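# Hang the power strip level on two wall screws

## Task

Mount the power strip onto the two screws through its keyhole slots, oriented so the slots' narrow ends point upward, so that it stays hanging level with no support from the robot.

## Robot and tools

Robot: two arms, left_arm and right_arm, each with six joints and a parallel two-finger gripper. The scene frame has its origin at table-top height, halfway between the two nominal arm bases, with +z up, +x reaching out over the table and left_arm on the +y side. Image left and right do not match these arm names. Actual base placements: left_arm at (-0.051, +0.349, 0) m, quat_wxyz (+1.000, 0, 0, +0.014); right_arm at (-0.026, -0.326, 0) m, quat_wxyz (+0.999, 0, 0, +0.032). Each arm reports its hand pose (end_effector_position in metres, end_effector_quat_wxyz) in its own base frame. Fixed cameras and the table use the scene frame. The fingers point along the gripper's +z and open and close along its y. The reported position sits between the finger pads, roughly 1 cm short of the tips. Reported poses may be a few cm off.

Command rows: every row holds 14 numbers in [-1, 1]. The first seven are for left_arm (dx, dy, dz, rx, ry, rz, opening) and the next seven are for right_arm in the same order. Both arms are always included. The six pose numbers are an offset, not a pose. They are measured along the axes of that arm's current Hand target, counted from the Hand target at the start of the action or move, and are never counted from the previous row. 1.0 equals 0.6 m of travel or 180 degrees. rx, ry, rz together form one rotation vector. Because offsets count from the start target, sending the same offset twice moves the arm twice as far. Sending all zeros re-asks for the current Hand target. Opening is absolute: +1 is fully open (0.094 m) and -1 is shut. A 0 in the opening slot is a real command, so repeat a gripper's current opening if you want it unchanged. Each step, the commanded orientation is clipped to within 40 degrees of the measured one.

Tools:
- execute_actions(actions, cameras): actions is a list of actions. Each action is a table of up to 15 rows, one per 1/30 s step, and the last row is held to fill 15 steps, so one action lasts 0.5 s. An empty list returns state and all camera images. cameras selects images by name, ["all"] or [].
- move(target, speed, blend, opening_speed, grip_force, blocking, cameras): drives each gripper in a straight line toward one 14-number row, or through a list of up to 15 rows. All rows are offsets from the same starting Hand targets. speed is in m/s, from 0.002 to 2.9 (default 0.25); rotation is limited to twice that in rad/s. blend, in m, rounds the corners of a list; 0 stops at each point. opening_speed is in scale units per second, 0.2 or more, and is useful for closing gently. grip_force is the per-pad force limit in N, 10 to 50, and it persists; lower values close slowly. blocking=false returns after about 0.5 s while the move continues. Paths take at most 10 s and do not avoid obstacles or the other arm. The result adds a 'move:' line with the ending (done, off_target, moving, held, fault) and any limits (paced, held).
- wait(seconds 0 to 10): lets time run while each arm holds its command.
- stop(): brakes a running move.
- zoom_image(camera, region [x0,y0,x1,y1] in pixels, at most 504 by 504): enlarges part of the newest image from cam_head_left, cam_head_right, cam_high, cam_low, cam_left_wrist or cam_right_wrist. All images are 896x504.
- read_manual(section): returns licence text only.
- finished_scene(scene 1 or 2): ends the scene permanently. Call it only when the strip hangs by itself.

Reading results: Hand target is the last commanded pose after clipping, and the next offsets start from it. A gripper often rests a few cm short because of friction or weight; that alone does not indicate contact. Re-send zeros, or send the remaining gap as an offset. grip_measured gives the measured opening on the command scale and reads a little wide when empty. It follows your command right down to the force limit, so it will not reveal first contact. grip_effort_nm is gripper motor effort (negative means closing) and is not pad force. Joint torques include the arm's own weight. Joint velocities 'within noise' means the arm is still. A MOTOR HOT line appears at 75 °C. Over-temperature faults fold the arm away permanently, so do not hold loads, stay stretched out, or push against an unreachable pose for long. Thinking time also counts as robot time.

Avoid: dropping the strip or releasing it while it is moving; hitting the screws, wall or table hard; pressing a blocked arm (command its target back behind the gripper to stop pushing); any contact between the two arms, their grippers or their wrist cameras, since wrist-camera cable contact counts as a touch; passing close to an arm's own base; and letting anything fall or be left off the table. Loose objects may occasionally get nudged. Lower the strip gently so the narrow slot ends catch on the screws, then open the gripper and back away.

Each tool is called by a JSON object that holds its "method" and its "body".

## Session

{"method": "execute_actions", "body": {"actions": []}}

{"method": "zoom_image", "body": {"camera": "cam_head_left", "region": [250, 100, 650, 400]}}

{"method": "zoom_image", "body": {"camera": "cam_head_right", "region": [250, 100, 650, 400]}}

Scene clock: 0.00 s.
left_arm: end_effector_position=(+0.3769, +0.0294, +0.1323) grip_measured=+1.000 grip_effort_nm=n/a end_effector_quat_wxyz=(+0.656, -0.086, +0.748, +0.045) | right_arm: end_effector_position=(+0.3816, -0.0013, +0.1572) grip_measured=+1.000 grip_effort_nm=n/a end_effector_quat_wxyz=(+0.696, +0.021, +0.717, -0.016)
Joint positions: left_arm=[-0.021 1.497 0.232 1.126 -0.203 -0.073 0.094] | right_arm=[0.036 1.508 0.229 1.249 0.089 0.008 0.094]
Joint velocities: within noise
Joint torques (N m): no reading
Heat: left arm: 33 °C; right arm: 34 °C.
Hand target: left_arm +0.3770, +0.0295, +0.1309; +0.653, -0.086, +0.751, +0.046 | right_arm +0.3829, -0.0013, +0.1637; +0.703, +0.021, +0.711, -0.016
Tool commands: left_gripper/opening=+1.0 right_gripper/opening=+1.0
camera_calibration:
cam_left_wrist: T_world_to_cam=[[0.219248, -0.97448, 0.0481577, -0.0602716], [-0.520766, -0.158621, -0.838834, 0.349762], [0.825065, 0.158834, -0.542254, -0.156866], [0, 0, 0, 1]] pos_world=[0.324784, 0.0216619, 0.211234]
cam_right_wrist: T_world_to_cam=[[-0.0580606, -0.998112, -0.0200161, 0.0241856], [-0.459224, 0.0445052, -0.887205, 0.350629], [0.886421, -0.0423198, -0.460941, -0.179135], [0, 0, 0, 1]] pos_world=[0.321211, 0.000954139, 0.228993]

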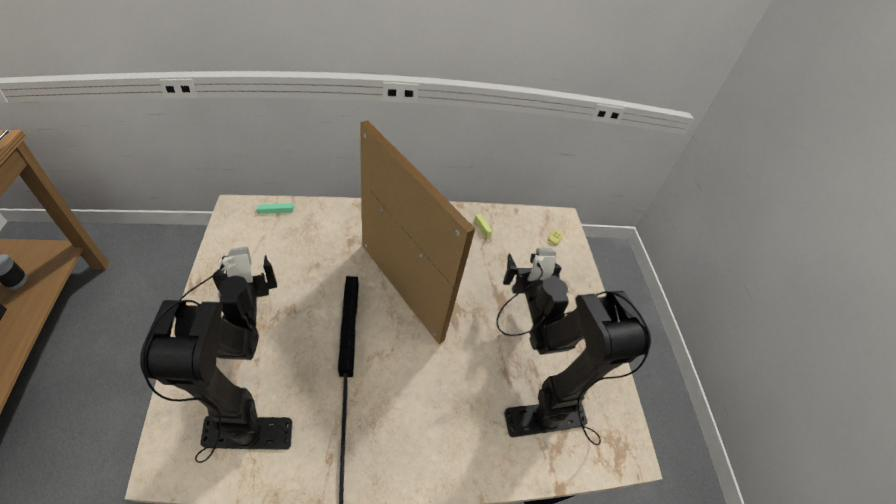

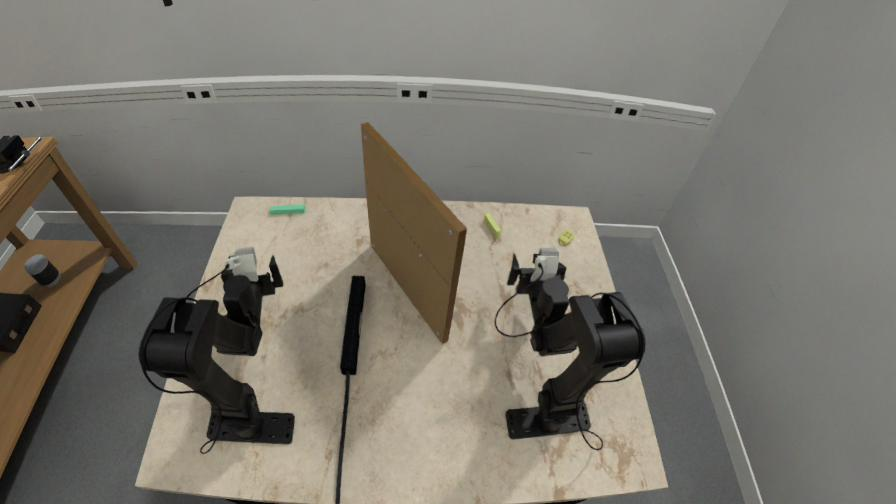

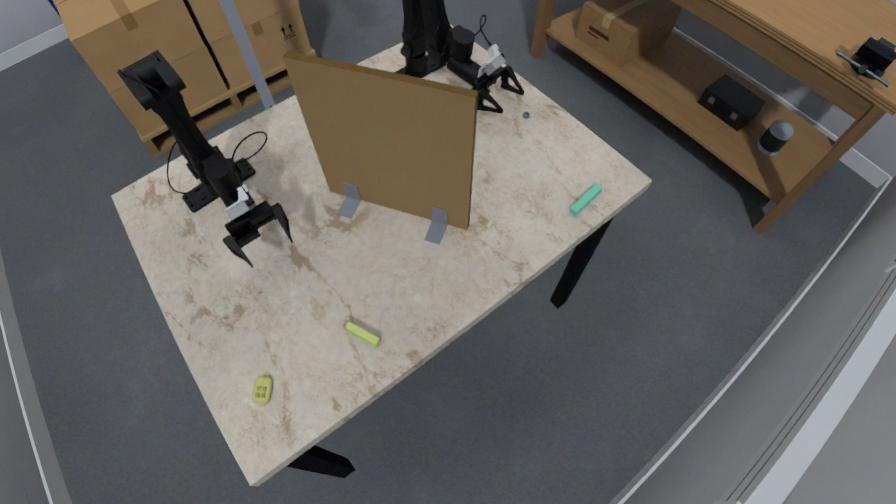

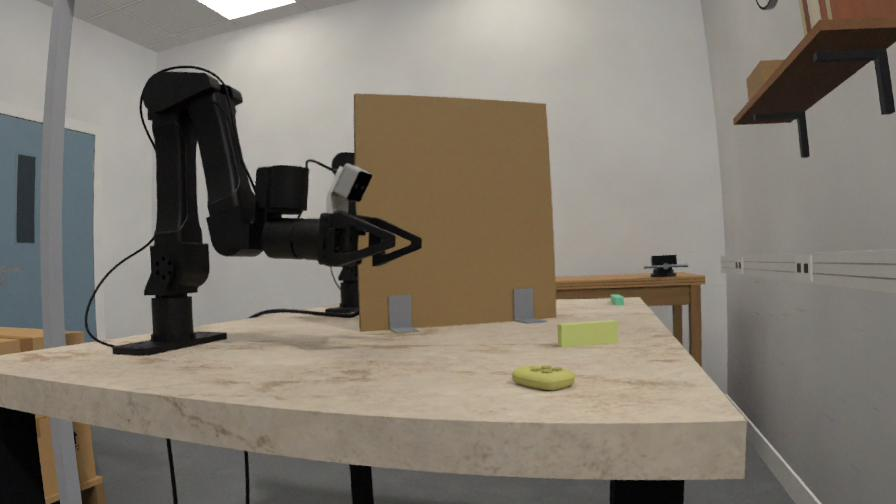

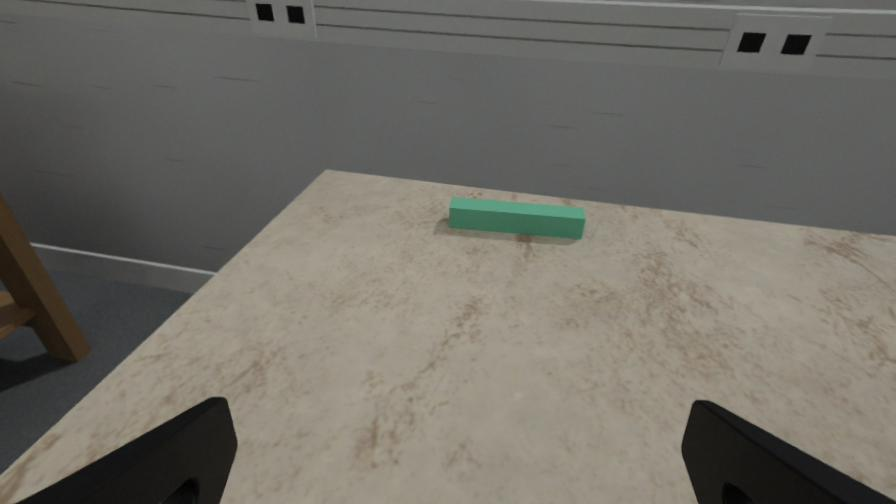

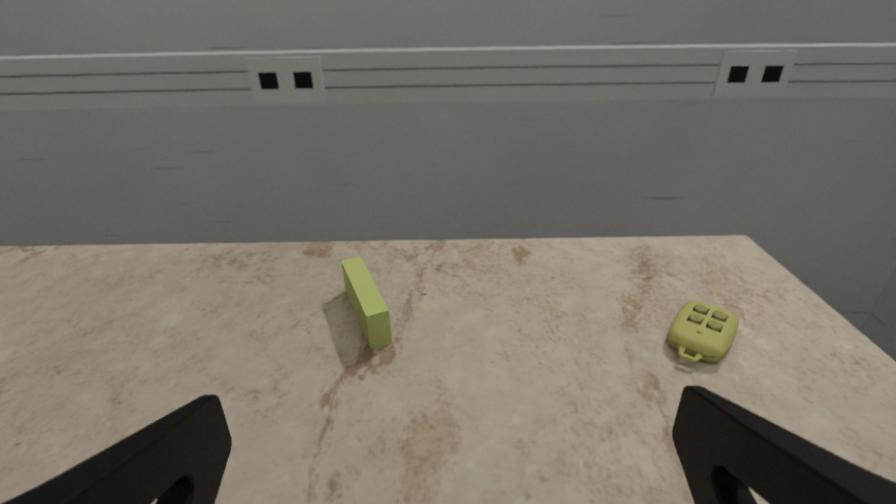

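Scaled by 1.260 from the camera's 896x504 image, which has a finer 1280x720 frame.

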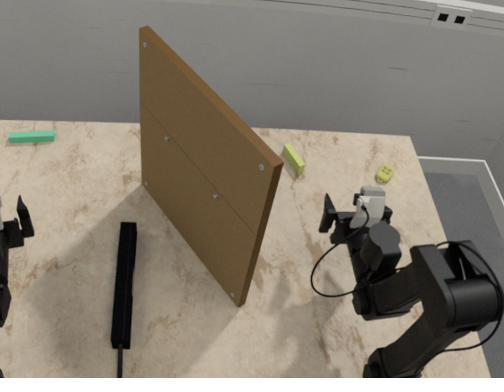

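Scaled by 1.260 from the camera's 896x504 image, which has a finer 1280x720 frame.

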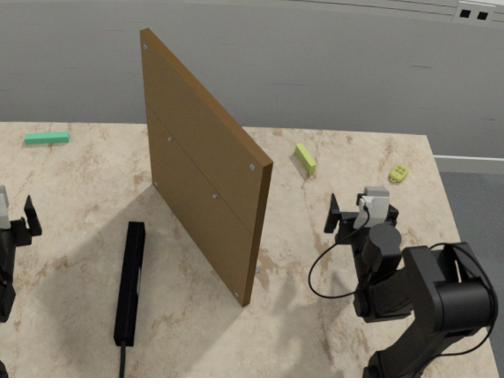

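{"method": "zoom_image", "body": {"camera": "cam_head_left", "region": [300, 260, 430, 390]}}

{"method": "zoom_image", "body": {"camera": "cam_head_right", "region": [300, 260, 430, 390]}}

{"method": "zoom_image", "body": {"camera": "cam_head_left", "region": [350, 180, 450, 280]}}

Scaled by 3.877 from the camera's 896x504 image, which has a finer 1280x720 frame.

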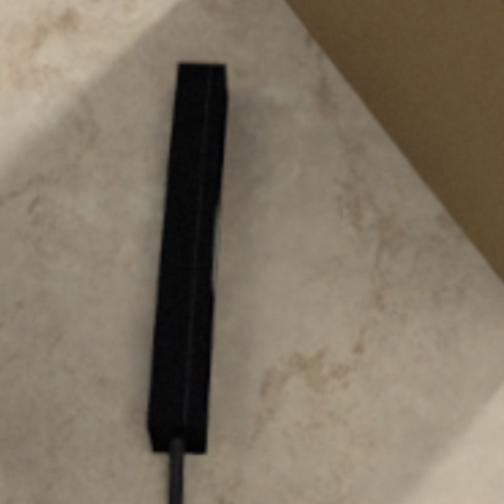

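Scaled by 3.877 from the camera's 896x504 image, which has a finer 1280x720 frame.

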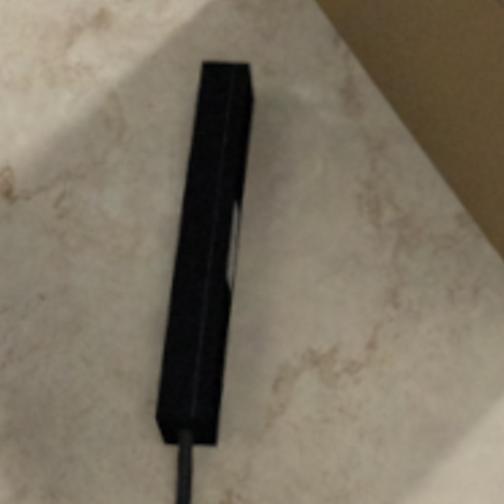

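Scaled by 5.040 from the camera's 896x504 image, which has a finer 1280x720 frame.

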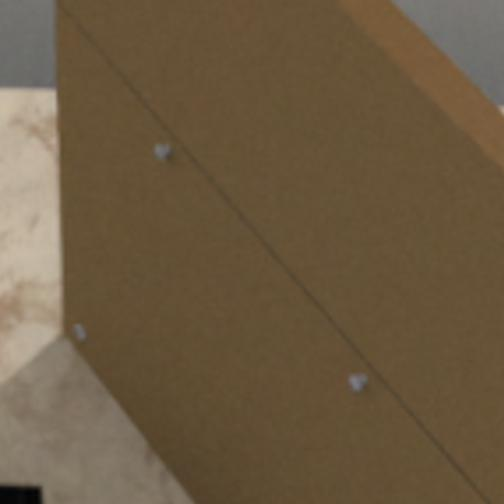

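{"method": "move", "body": {"target": [[0,0,0,0,0,0,1,-0.1,0,-0.25,0,0,0,1],[0,0,0,0,0,0,1,-0.1,0.23,-0.42,-0.36,0,0,1]], "blend": 0.03, "cameras": ["cam_right_wrist","cam_head_left"]}}

Scene clock: 17.23 s.
left_arm: end_effector_position=(+0.3769, +0.0294, +0.1323) grip_measured=+1.000 grip_effort_nm=0.00 end_effector_quat_wxyz=(+0.656, -0.086, +0.748, +0.045) | right_arm: end_effector_position=(+0.1370, +0.1493, +0.2312) grip_measured=+1.000 grip_effort_nm=-0.01 end_effector_quat_wxyz=(+0.607, -0.362, +0.607, +0.364)
Joint positions: left_arm=[-0.021 1.497 0.232 1.126 -0.203 -0.073 0.094] | right_arm=[-0.202 0.001 0.22 -0.215 -1.28 0.006 0.094]
Joint torques (N m): left_arm=[-0.08 -4.46 5.7 1.86 -0.06 -0.01] | right_arm=[0.51 3.48 5.81 1.74 0.03 0.07]
Heat: left arm: 39 °C; right arm: 35 °C.
Hand target: left_arm +0.3770, +0.0295, +0.1309; +0.653, -0.086, +0.751, +0.046 | right_arm +0.1392, +0.1494, +0.2273; +0.605, -0.359, +0.609, +0.367
Off the commanded pose: left_arm 0.001 m, 0 deg | right_arm 0.004 m, 1 deg.
move: done
camera_calibration:
cam_right_wrist: T_world_to_cam=[[0.878459, -0.477515, -0.0169874, -0.0450006], [-0.220327, -0.373265, -0.901182, 0.330078], [0.423987, 0.795395, -0.433107, 0.00997857], [0, 0, 0, 1]] pos_world=[0.108025, 0.093781, 0.301017]
Images, in order (width x height): cam_head_left 896x504, cam_right_wrist 896x504.

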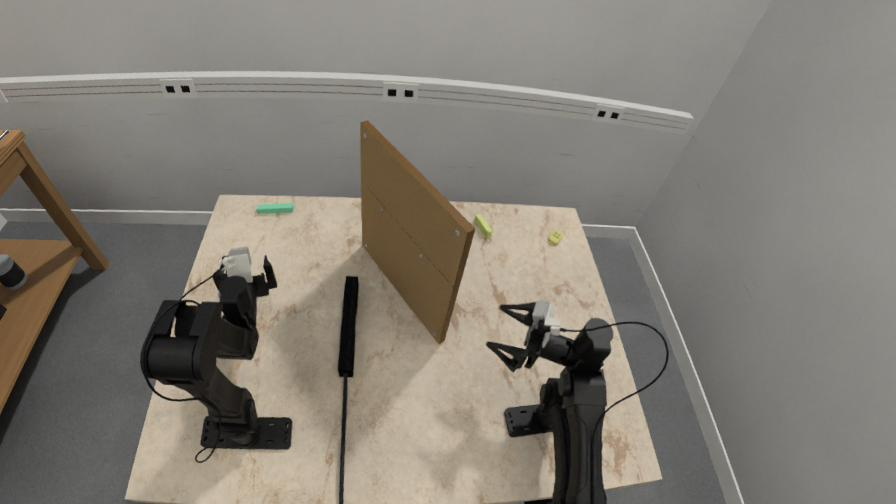

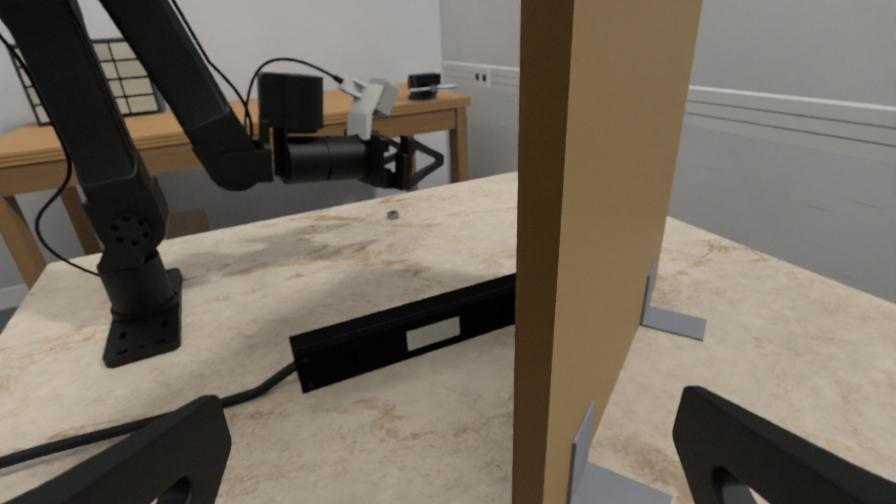

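{"method": "zoom_image", "body": {"camera": "cam_right_wrist", "region": [280, 260, 530, 400]}}

{"method": "zoom_image", "body": {"camera": "cam_right_wrist", "region": [290, 310, 410, 395]}}

{"method": "zoom_image", "body": {"camera": "cam_right_wrist", "region": [430, 270, 520, 340]}}

Scaled by 2.016 from the camera's 896x504 image, which has a finer 1280x720 frame.

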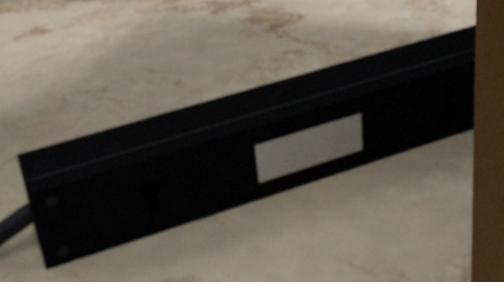

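Scaled by 4.200 from the camera's 896x504 image, which has a finer 1280x720 frame.

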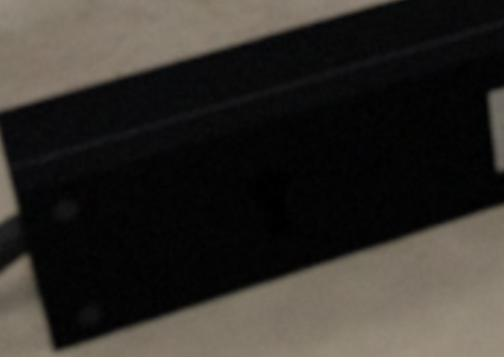

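Scaled by 5.600 from the camera's 896x504 image, which has a finer 1280x720 frame.

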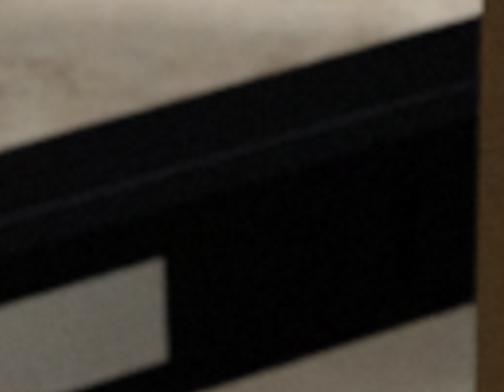

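{"method": "move", "body": {"target": [0,0,0,0,0,0,1,0.084,0.065,0.565,0.283,0.439,0.277,0.6], "cameras": ["cam_right_wrist","cam_head_left"]}}

Scene clock: 48.80 s.
left_arm: end_effector_position=(+0.3769, +0.0294, +0.1323) grip_measured=+1.000 grip_effort_nm=0.00 end_effector_quat_wxyz=(+0.656, -0.086, +0.748, +0.045) | right_arm: end_effector_position=(+0.2589, +0.4621, +0.1791) grip_measured=+0.603 grip_effort_nm=-0.14 end_effector_quat_wxyz=(+0.084, +0.019, +0.984, +0.155)
Joint positions: left_arm=[-0.021 1.497 0.232 1.126 -0.203 -0.073 0.094] | right_arm=[1.059 2.497 2.831 -1.551 0.001 1.097 0.075]
Joint torques (N m): left_arm=[-0.06 -4.48 5.71 1.87 -0.06 0] | right_arm=[-0.29 -11.77 9.69 1.03 0.01 0.07]
Heat: left arm: 42 °C; right arm: 36 °C.
Hand target: left_arm +0.3770, +0.0295, +0.1309; +0.653, -0.086, +0.751, +0.046 | right_arm +0.2648, +0.4668, +0.1778; +0.000, +0.027, +1.000, +0.000
Off the commanded pose: left_arm 0.001 m, 0 deg | right_arm 0.008 m, 20 deg.
elbow stopped short (right arm): the move would have taken joint 3 (elbow) straighter than the controller allows.
move: off_target (right_arm)
camera_calibration:
cam_right_wrist: T_world_to_cam=[[-0.0262068, -0.951639, -0.306099, 0.501475], [-0.961436, -0.0598664, 0.268434, 0.264285], [-0.273777, 0.30133, -0.913371, 0.181989], [0, 0, 0, 1]] pos_world=[0.31706, 0.438206, 0.248782]
Images, in order (width x height): cam_head_left 896x504, cam_right_wrist 896x504.

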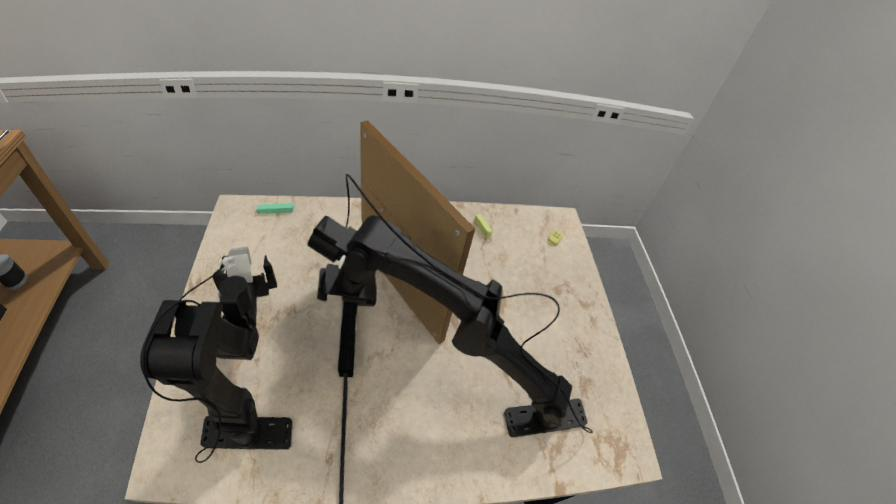

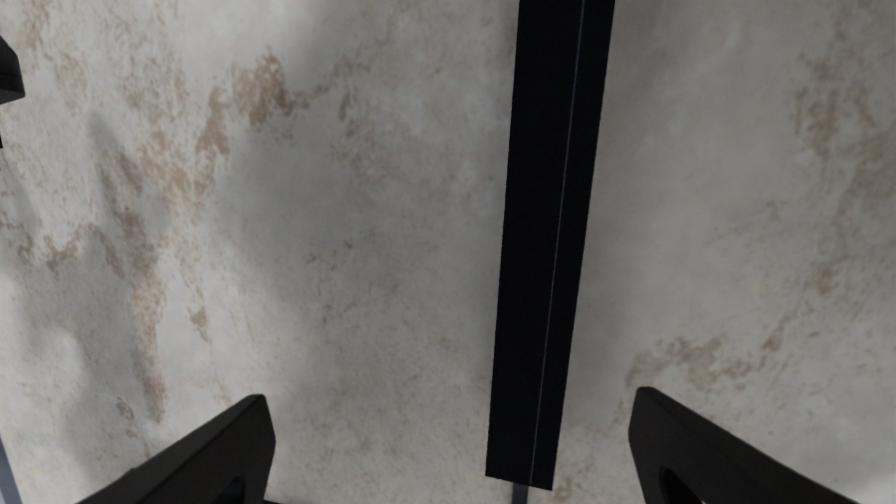

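{"method": "move", "body": {"target": [0,0,0,0,0,0,1,0.21,-0.53,-0.083,-0.283,-0.439,-0.277,1]}}

{"method": "move", "body": {"target": [0,0,0,0,0,0,1,0.1,-0.25,-0.1,0.36,0,0,1], "cameras": ["cam_head_left","cam_head_right"]}}

Scene clock: 65.77 s.
left_arm: end_effector_position=(+0.3769, +0.0294, +0.1323) grip_measured=+1.000 grip_effort_nm=0.00 end_effector_quat_wxyz=(+0.656, -0.086, +0.748, +0.045) | right_arm: end_effector_position=(+0.1231, +0.1551, +0.2301) grip_measured=+0.997 grip_effort_nm=0.13 end_effector_quat_wxyz=(+0.586, -0.372, +0.620, +0.366)
Joint positions: left_arm=[-0.021 1.497 0.232 1.126 -0.203 -0.073 0.094] | right_arm=[-0.154 -0.002 0.301 -0.447 -1.25 -0.119 0.094]
Joint torques (N m): left_arm=[-0.08 -4.48 5.71 1.87 -0.06 0] | right_arm=[0.05 2.24 5.78 1.82 -0.2 0.08]
Heat: left arm: 43 °C; right arm: 37 °C.
Hand target: left_arm +0.3770, +0.0295, +0.1309; +0.653, -0.086, +0.751, +0.046 | right_arm +0.1216, +0.1562, +0.2276; +0.605, -0.359, +0.609, +0.367
Off the commanded pose: left_arm 0.001 m, 0 deg | right_arm 0.003 m, 3 deg.
joint sent to its limit (right arm) — joint 2 (shoulder), lower limit. The joint targets are off in orientation, not in position.
move: off_target (right_arm)

Scene clock: 70.60 s.
left_arm: end_effector_position=(+0.3769, +0.0294, +0.1323) grip_measured=+1.000 grip_effort_nm=0.00 end_effector_quat_wxyz=(+0.656, -0.086, +0.748, +0.045) | right_arm: end_effector_position=(+0.2247, +0.0353, +0.1679) grip_measured=+0.997 grip_effort_nm=0.13 end_effector_quat_wxyz=(+0.685, +0.035, +0.727, -0.031)
Joint positions: left_arm=[-0.021 1.497 0.232 1.126 -0.203 -0.073 0.094] | right_arm=[0.838 -0.002 0.028 -0.128 0.929 0.083 0.094]
Joint torques (N m): left_arm=[-0.08 -4.48 5.7 1.87 -0.05 -0.01] | right_arm=[-0.49 1.51 6.39 2 0.09 -0.11]
Heat: left arm: 43 °C; right arm: 37 °C.
Hand target: left_arm +0.3770, +0.0295, +0.1309; +0.653, -0.086, +0.751, +0.046 | right_arm +0.2247, +0.0328, +0.1656; +0.703, +0.021, +0.711, -0.016
Off the commanded pose: left_arm 0.001 m, 0 deg | right_arm 0.003 m, 4 deg.
joint sent to its limit (right arm) — joint 2 (shoulder), lower limit; joint 3 (elbow), lower limit, where the elbow is as bent as it goes. The joint targets are off in orientation, not in position.
move: off_target (right_arm)
Images, in order (width x height): cam_head_left 896x504, cam_head_right 896x504.

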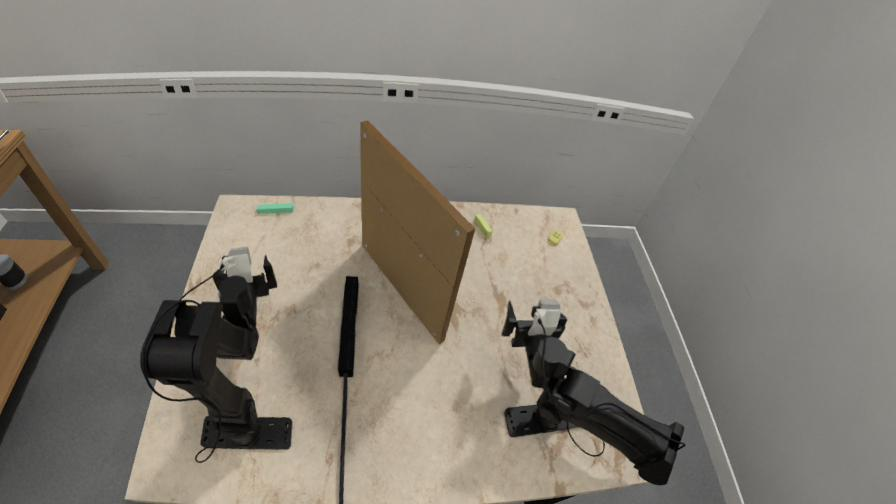

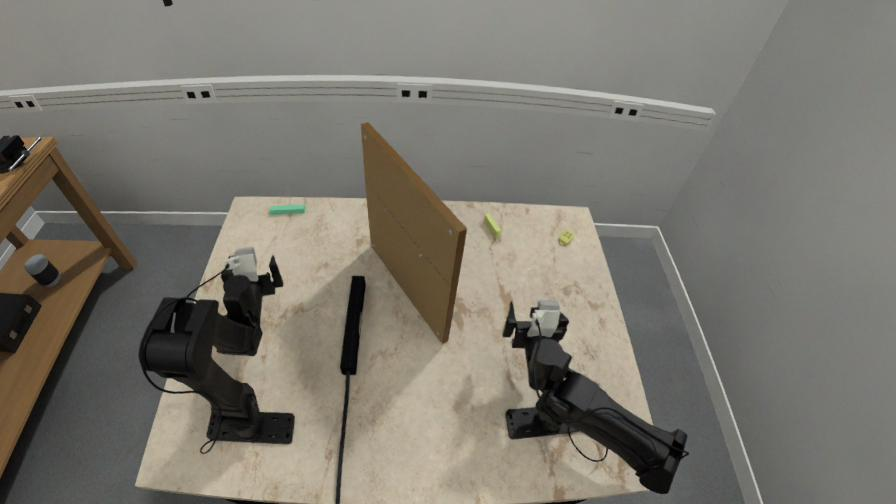

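{"method": "move", "body": {"target": [-0.083,-0.342,-0.285,0.032,0.454,0.06,1,0,0,0,0,0,0,1], "cameras": ["cam_head_left","cam_left_wrist"]}}

Scene clock: 79.10 s.
left_arm: end_effector_position=(+0.2566, -0.1974, +0.2111) grip_measured=+1.000 grip_effort_nm=0.00 end_effector_quat_wxyz=(+0.045, +0.001, +0.998, -0.032) | right_arm: end_effector_position=(+0.2248, +0.0353, +0.1680) grip_measured=+0.997 grip_effort_nm=0.13 end_effector_quat_wxyz=(+0.686, +0.036, +0.726, -0.030)
Joint positions: left_arm=[-0.661 1.712 1.796 -1.544 -0.004 -0.659 0.094] | right_arm=[0.838 -0.002 0.028 -0.127 0.929 0.082 0.094]
Joint torques (N m): left_arm=[-0.47 -6.31 8.38 0.23 0.01 -0.05] | right_arm=[-0.59 1.36 6.5 2.03 0.1 -0.09]
Heat: left arm: 43 °C; right arm: 36 °C.
Hand target: left_arm +0.2561, -0.1994, +0.2135; +0.000, +0.000, +1.000, +0.000 | right_arm +0.2247, +0.0328, +0.1656; +0.703, +0.021, +0.711, -0.016
Off the commanded pose: left_arm 0.003 m, 6 deg | right_arm 0.003 m, 4 deg.
joint sent to its limit (left arm) — joint 4 (wrist pitch), lower limit. The joint targets are off in orientation, not in position.
joint sent to its limit (right arm) — joint 2 (shoulder), lower limit; joint 3 (elbow), lower limit, where the elbow is as bent as it goes. The joint targets are off in orientation, not in position.
move: off_target (left_arm, right_arm)
camera_calibration:
cam_left_wrist: T_world_to_cam=[[0.00580774, -0.999409, 0.0338739, -0.205761], [-0.940324, 0.00606722, 0.340227, 0.208515], [-0.340231, -0.0338283, -0.939733, 0.366163], [0, 0, 0, 1]] pos_world=[0.321847, -0.194518, 0.280123]
Images, in order (width x height): cam_head_left 896x504, cam_left_wrist 896x504.

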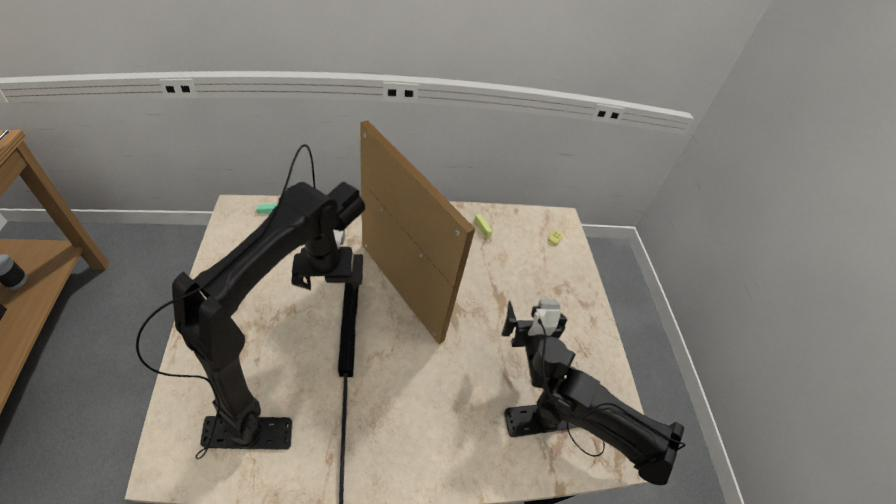

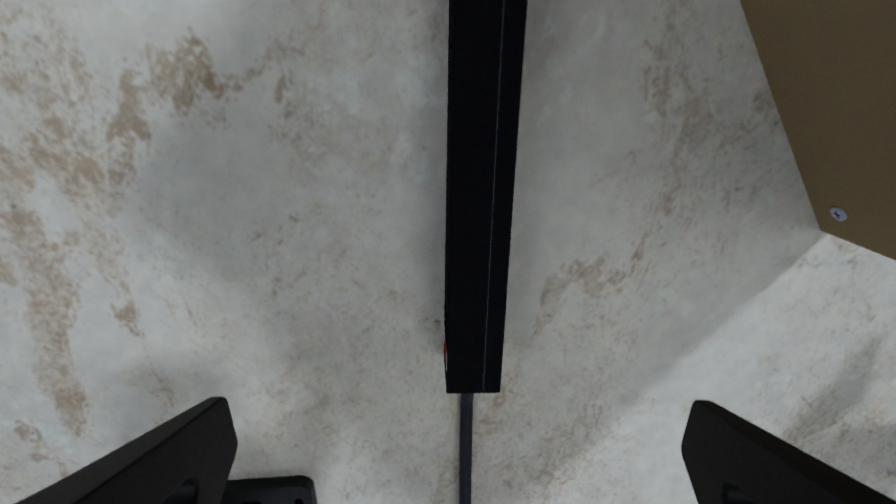

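{"method": "move", "body": {"target": [-0.01,-0.038,0.18,0,0,0,1,0,0,0,0,0,0,1], "cameras": ["cam_left_wrist"]}}

Scene clock: 84.53 s.
left_arm: end_effector_position=(+0.2624, -0.2198, +0.1082) grip_measured=+1.000 grip_effort_nm=0.00 end_effector_quat_wxyz=(+0.000, +0.000, +1.000, +0.001) | right_arm: end_effector_position=(+0.2248, +0.0353, +0.1680) grip_measured=+0.997 grip_effort_nm=0.13 end_effector_quat_wxyz=(+0.686, +0.036, +0.726, -0.030)
Joint positions: left_arm=[-0.701 1.843 1.547 -1.276 -0.001 -0.7 0.094] | right_arm=[0.838 -0.002 0.028 -0.127 0.929 0.082 0.094]
Joint torques (N m): left_arm=[-0.61 -8.23 6.3 0.26 -0.01 -0.05] | right_arm=[-0.61 1.48 6.43 2.02 0.1 -0.11]
Heat: left arm: 41 °C; right arm: 36 °C.
Hand target: left_arm +0.2621, -0.2222, +0.1054; +0.000, +0.000, +1.000, +0.000 | right_arm +0.2247, +0.0328, +0.1656; +0.703, +0.021, +0.711, -0.016
Off the commanded pose: left_arm 0.004 m, 0 deg | right_arm 0.003 m, 4 deg.
joint sent to its limit (right arm) — joint 2 (shoulder), lower limit; joint 3 (elbow), lower limit, where the elbow is as bent as it goes. The joint targets are off in orientation, not in position.
move: off_target (right_arm)
camera_calibration:
cam_left_wrist: T_world_to_cam=[[0.00725399, -0.999441, -0.0326284, -0.218003], [-0.906048, -0.0203753, 0.422684, 0.225386], [-0.423113, 0.0264967, -0.90569, 0.302004], [0, 0, 0, 1]] pos_world=[0.333573, -0.221291, 0.171142]
Images, in order (width x height): cam_left_wrist 896x504.

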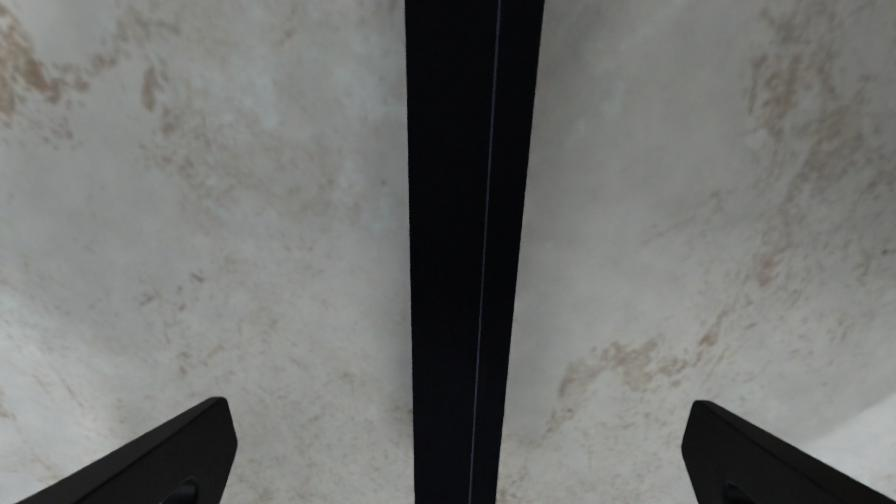

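{"method": "move", "body": {"target": [[0,0,0.109,0,0,0,1,0,0,0,0,0,0,1],[0,0,0.109,0,0,0,-0.45,0,0,0,0,0,0,1]], "speed": 0.12, "opening_speed": 0.6, "cameras": ["cam_left_wrist"]}}

Scene clock: 90.47 s.
left_arm: end_effector_position=(+0.2645, -0.2218, +0.0464) grip_measured=-0.317 grip_effort_nm=-1.01 end_effector_quat_wxyz=(+0.005, +0.000, +1.000, -0.004) | right_arm: end_effector_position=(+0.2248, +0.0353, +0.1680) grip_measured=+0.997 grip_effort_nm=0.13 end_effector_quat_wxyz=(+0.686, +0.036, +0.726, -0.030)
Joint positions: left_arm=[-0.701 1.882 1.348 -1.024 -0.001 -0.701 0.032] | right_arm=[0.838 -0.002 0.028 -0.127 0.929 0.082 0.094]
Joint torques (N m): left_arm=[-0.58 -7.77 5.76 0.26 -0.02 -0.05] | right_arm=[-0.44 1.51 6.43 2.02 0.1 -0.09]
Heat: left arm: 39 °C; right arm: 36 °C.
Hand target: left_arm +0.2621, -0.2222, +0.0401; +0.000, +0.000, +1.000, +0.000 | right_arm +0.2247, +0.0328, +0.1656; +0.703, +0.021, +0.711, -0.016
Off the commanded pose: left_arm 0.007 m, 1 deg | right_arm 0.003 m, 4 deg.
joint sent to its limit (right arm) — joint 2 (shoulder), lower limit; joint 3 (elbow), lower limit, where the elbow is as bent as it goes. The joint targets are off in orientation, not in position.
move: off_target (right_arm)
camera_calibration:
cam_left_wrist: T_world_to_cam=[[0.00830343, -0.999699, -0.0230932, -0.222786], [-0.91023, -0.017118, 0.41375, 0.255622], [-0.41402, 0.0175846, -0.910098, 0.242668], [0, 0, 0, 1]] pos_world=[0.334995, -0.222611, 0.109943]
Images, in order (width x height): cam_left_wrist 896x504.

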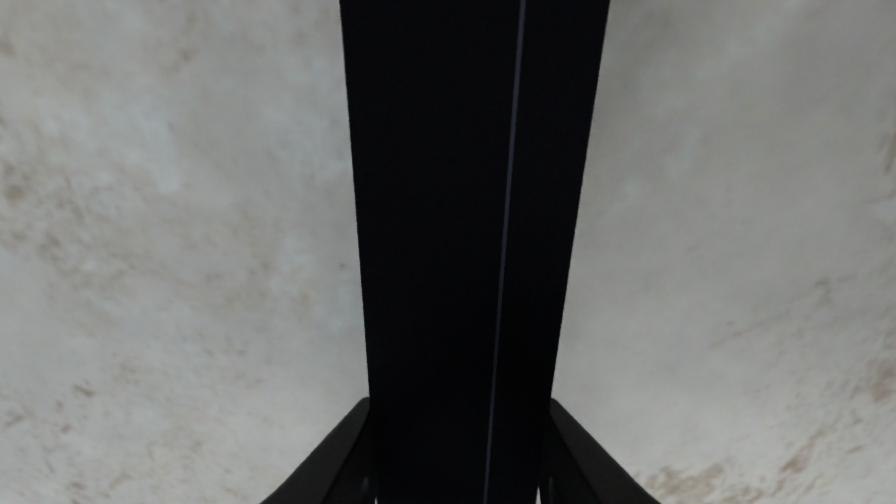

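{"method": "move", "body": {"target": [[0,0,-0.13,0,0,0,-0.45,0,0,0,0,0,0,1],[-0.05,0.165,-0.13,0,0,0.4,-0.45,0,0,0,0,0,0,1],[-0.05,0.165,-0.13,0,0,0.76,-0.45,0,0,0,0,0,0,1]], "blend": [0.02,0.02,0], "cameras": ["cam_head_left","cam_left_wrist"]}}

Scene clock: 100.13 s.
left_arm: end_effector_position=(+0.2678, -0.1255, +0.1117) grip_measured=-0.318 grip_effort_nm=-1.03 end_effector_quat_wxyz=(-0.029, +0.918, +0.391, -0.056) | right_arm: end_effector_position=(+0.2248, +0.0353, +0.1680) grip_measured=+0.997 grip_effort_nm=0.13 end_effector_quat_wxyz=(+0.686, +0.036, +0.726, -0.030)
Joint positions: left_arm=[-0.416 1.777 1.471 -1.384 0.041 1.923 0.032] | right_arm=[0.838 -0.002 0.028 -0.127 0.929 0.082 0.094]
Joint torques (N m): left_arm=[0.99 -10.63 6.63 0.7 -0.47 0.51] | right_arm=[-0.43 1.58 6.5 2.04 0.07 -0.09]
Heat: left arm: 38 °C; right arm: 36 °C.
Hand target: left_arm +0.2922, -0.1232, +0.1181; +0.000, +0.930, +0.368, +0.000 | right_arm +0.2247, +0.0328, +0.1656; +0.703, +0.021, +0.711, -0.016
Off the commanded pose: left_arm 0.025 m, 8 deg | right_arm 0.003 m, 4 deg.
joint sent to its limit (right arm) — joint 2 (shoulder), lower limit; joint 3 (elbow), lower limit, where the elbow is as bent as it goes. The joint targets are off in orientation, not in position.
move: off_target (left_arm, right_arm)
camera_calibration:
cam_left_wrist: T_world_to_cam=[[-0.723342, 0.687171, 0.0676256, 0.272475], [0.662407, 0.662939, 0.348896, -0.0953234], [0.19492, 0.297167, -0.934718, 0.176622], [0, 0, 0, 1]] pos_world=[0.225808, -0.17653, 0.179924]
Images, in order (width x height): cam_head_left 896x504, cam_left_wrist 896x504.

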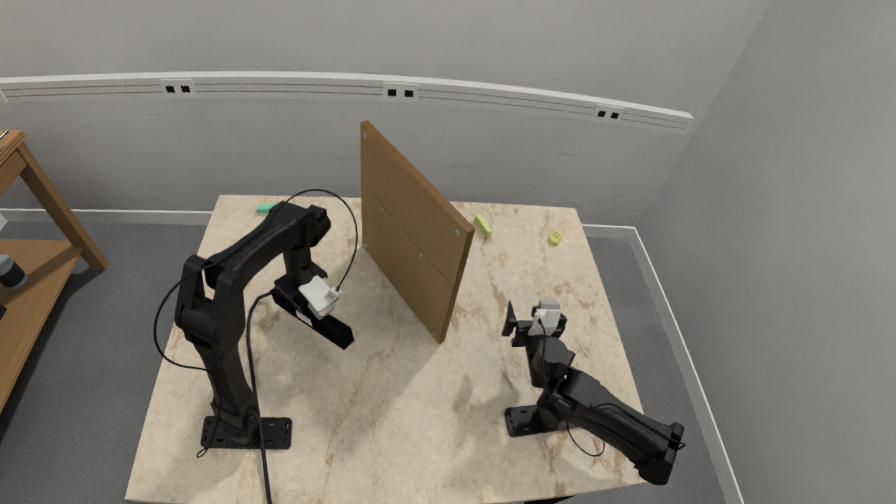

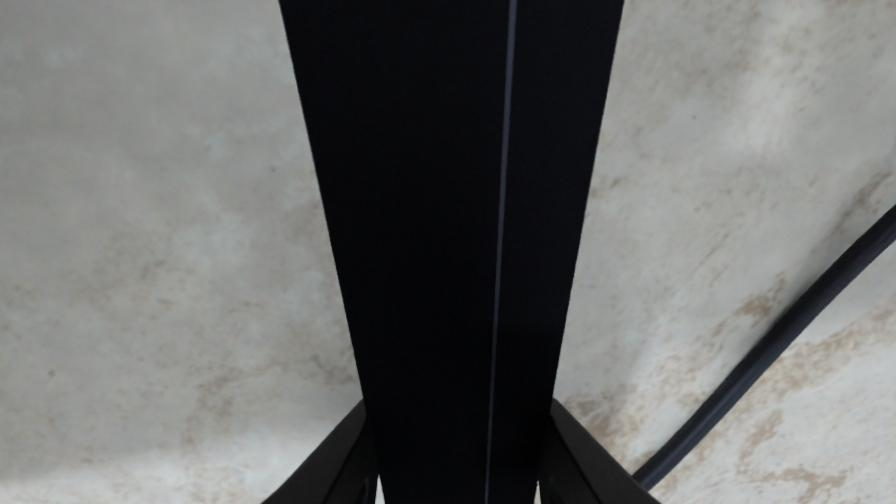

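{"method": "move", "body": {"target": [[0,0.09,-0.05,-0.19,0,0,-0.45,0,0,0,0,0,0,1],[0,0.1,-0.03,-0.375,0,0,-0.45,0,0,0,0,0,0,1]], "blend": [0.02,0], "cameras": ["cam_head_left","cam_left_wrist"]}}

{"method": "zoom_image", "body": {"camera": "cam_head_left", "region": [240, 230, 400, 390]}}

Scene clock: 107.97 s.
left_arm: end_effector_position=(+0.3199, -0.1609, +0.1123) grip_measured=-0.318 grip_effort_nm=-1.03 end_effector_quat_wxyz=(+0.483, +0.787, +0.348, +0.164) | right_arm: end_effector_position=(+0.2248, +0.0353, +0.1680) grip_measured=+0.997 grip_effort_nm=0.13 end_effector_quat_wxyz=(+0.686, +0.036, +0.726, -0.030)
Joint positions: left_arm=[-0.211 1.283 0.484 0.209 0.531 1.809 0.032] | right_arm=[0.838 -0.002 0.028 -0.127 0.929 0.082 0.094]
Joint torques (N m): left_arm=[0.13 -4.11 7.71 2.79 0.36 0.25] | right_arm=[-0.51 1.47 6.52 2.01 0.09 -0.09]
Heat: left arm: 39 °C; right arm: 36 °C.
Hand target: left_arm +0.3332, -0.1670, +0.1362; +0.517, +0.773, +0.306, +0.205 | right_arm +0.2247, +0.0328, +0.1656; +0.703, +0.021, +0.711, -0.016
Off the commanded pose: left_arm 0.028 m, 8 deg | right_arm 0.003 m, 4 deg.
joint sent to its limit (right arm) — joint 2 (shoulder), lower limit; joint 3 (elbow), lower limit, where the elbow is as bent as it goes. The joint targets are off in orientation, not in position.
move: off_target (left_arm, right_arm)
camera_calibration:
cam_left_wrist: T_world_to_cam=[[-0.375721, 0.266153, -0.887691, 0.26273], [0.378627, 0.918365, 0.115094, 0.0515727], [0.845858, -0.292861, -0.445822, -0.180537], [0, 0, 0, 1]] pos_world=[0.231895, -0.170161, 0.1468]
Images, in order (width x height): cam_head_left 896x504, cam_left_wrist 896x504.

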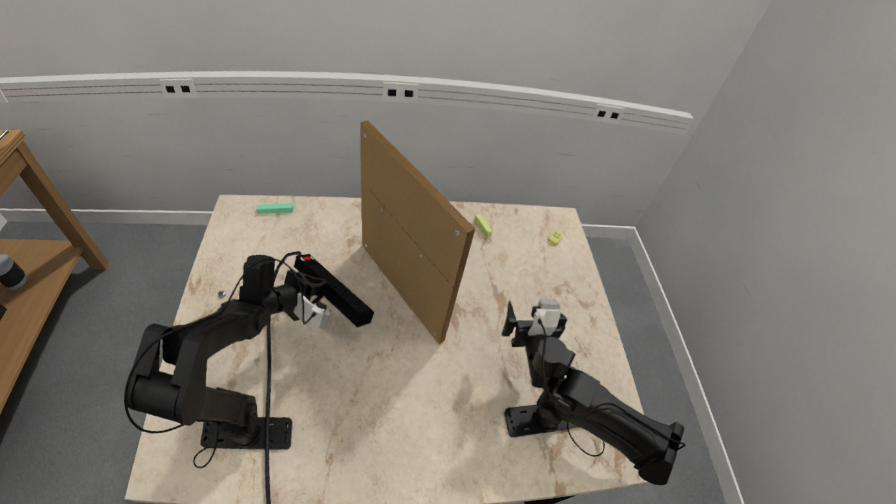

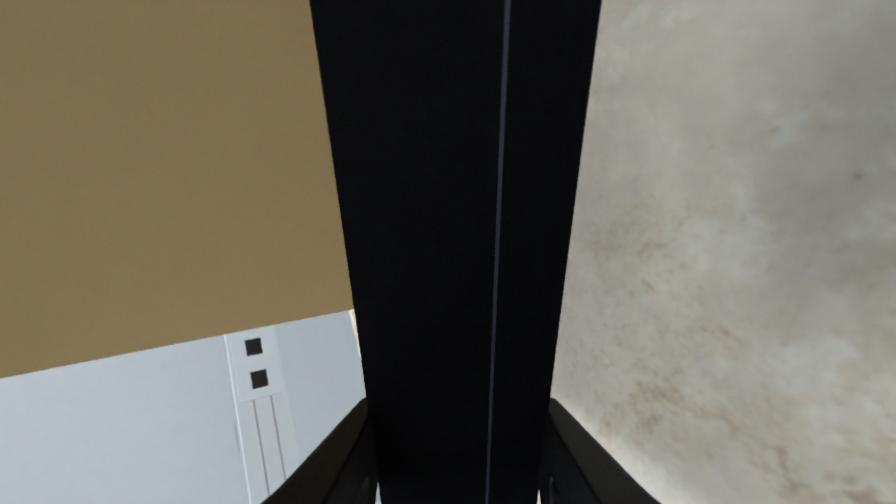

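Scaled by 3.150 from the camera's 896x504 image, which has a finer 1280x720 frame.

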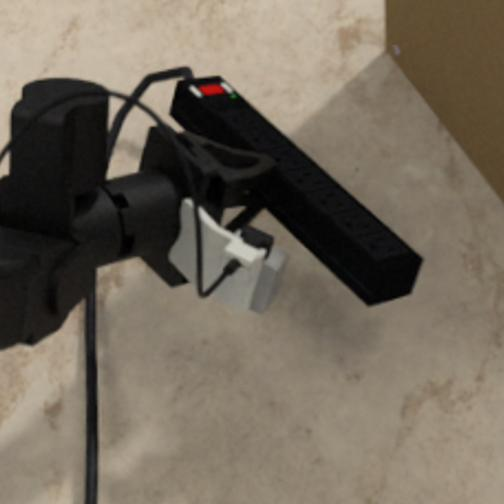

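{"method": "move", "body": {"target": [0,-0.101,0.056,0,0,0,-0.45,0,0,0,0,0,0,1], "speed": 0.1, "cameras": ["cam_low","cam_head_left"]}}

{"method": "zoom_image", "body": {"camera": "cam_head_left", "region": [240, 230, 400, 390]}}

Scene clock: 116.13 s.
left_arm: end_effector_position=(+0.3322, -0.1669, +0.0528) grip_measured=-0.318 grip_effort_nm=-1.03 end_effector_quat_wxyz=(+0.495, +0.782, +0.331, +0.184) | right_arm: end_effector_position=(+0.2248, +0.0353, +0.1680) grip_measured=+0.997 grip_effort_nm=0.13 end_effector_quat_wxyz=(+0.686, +0.036, +0.726, -0.030)
Joint positions: left_arm=[-0.224 1.618 0.366 0.715 0.523 1.816 0.032] | right_arm=[0.838 -0.002 0.028 -0.127 0.929 0.082 0.094]
Joint torques (N m): left_arm=[-0.54 -5.01 5.6 2.48 0.27 0.07] | right_arm=[-0.58 1.59 6.42 2.01 0.1 -0.1]
Heat: left arm: 43 °C; right arm: 36 °C.
Hand target: left_arm +0.3386, -0.1726, +0.0673; +0.516, +0.773, +0.306, +0.205 | right_arm +0.2247, +0.0328, +0.1656; +0.703, +0.021, +0.711, -0.016
Off the commanded pose: left_arm 0.017 m, 5 deg | right_arm 0.003 m, 4 deg.
joint sent to its limit (right arm) — joint 2 (shoulder), lower limit; joint 3 (elbow), lower limit, where the elbow is as bent as it goes. The joint targets are off in orientation, not in position.
move: off_target (left_arm, right_arm)
Images, in order (width x height): cam_head_left 896x504, cam_low 896x504.

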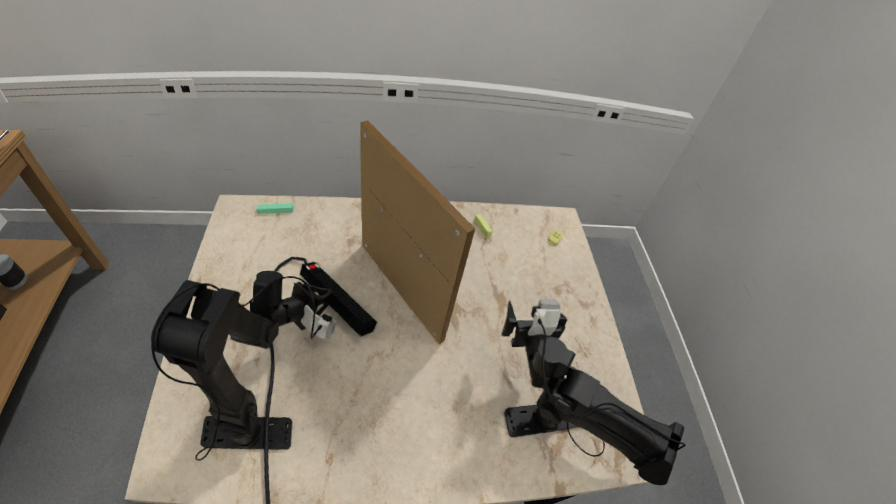

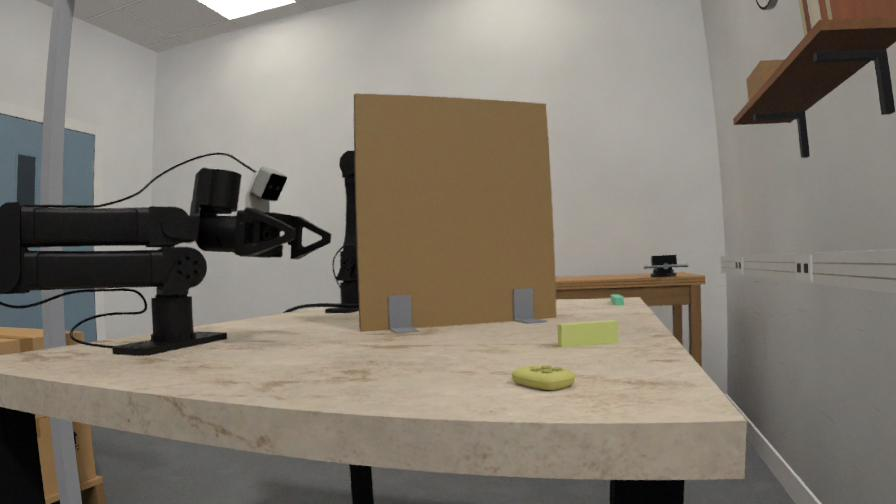

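Scaled by 3.150 from the camera's 896x504 image, which has a finer 1280x720 frame.

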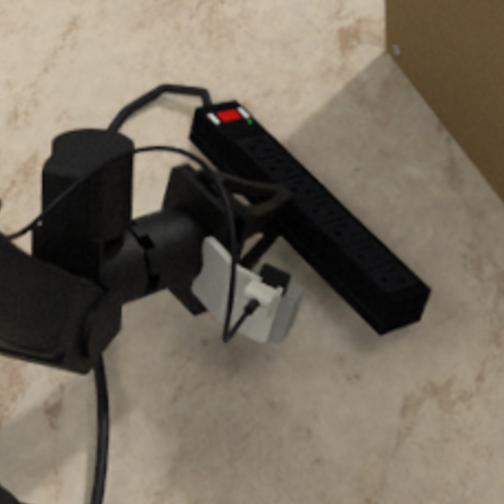

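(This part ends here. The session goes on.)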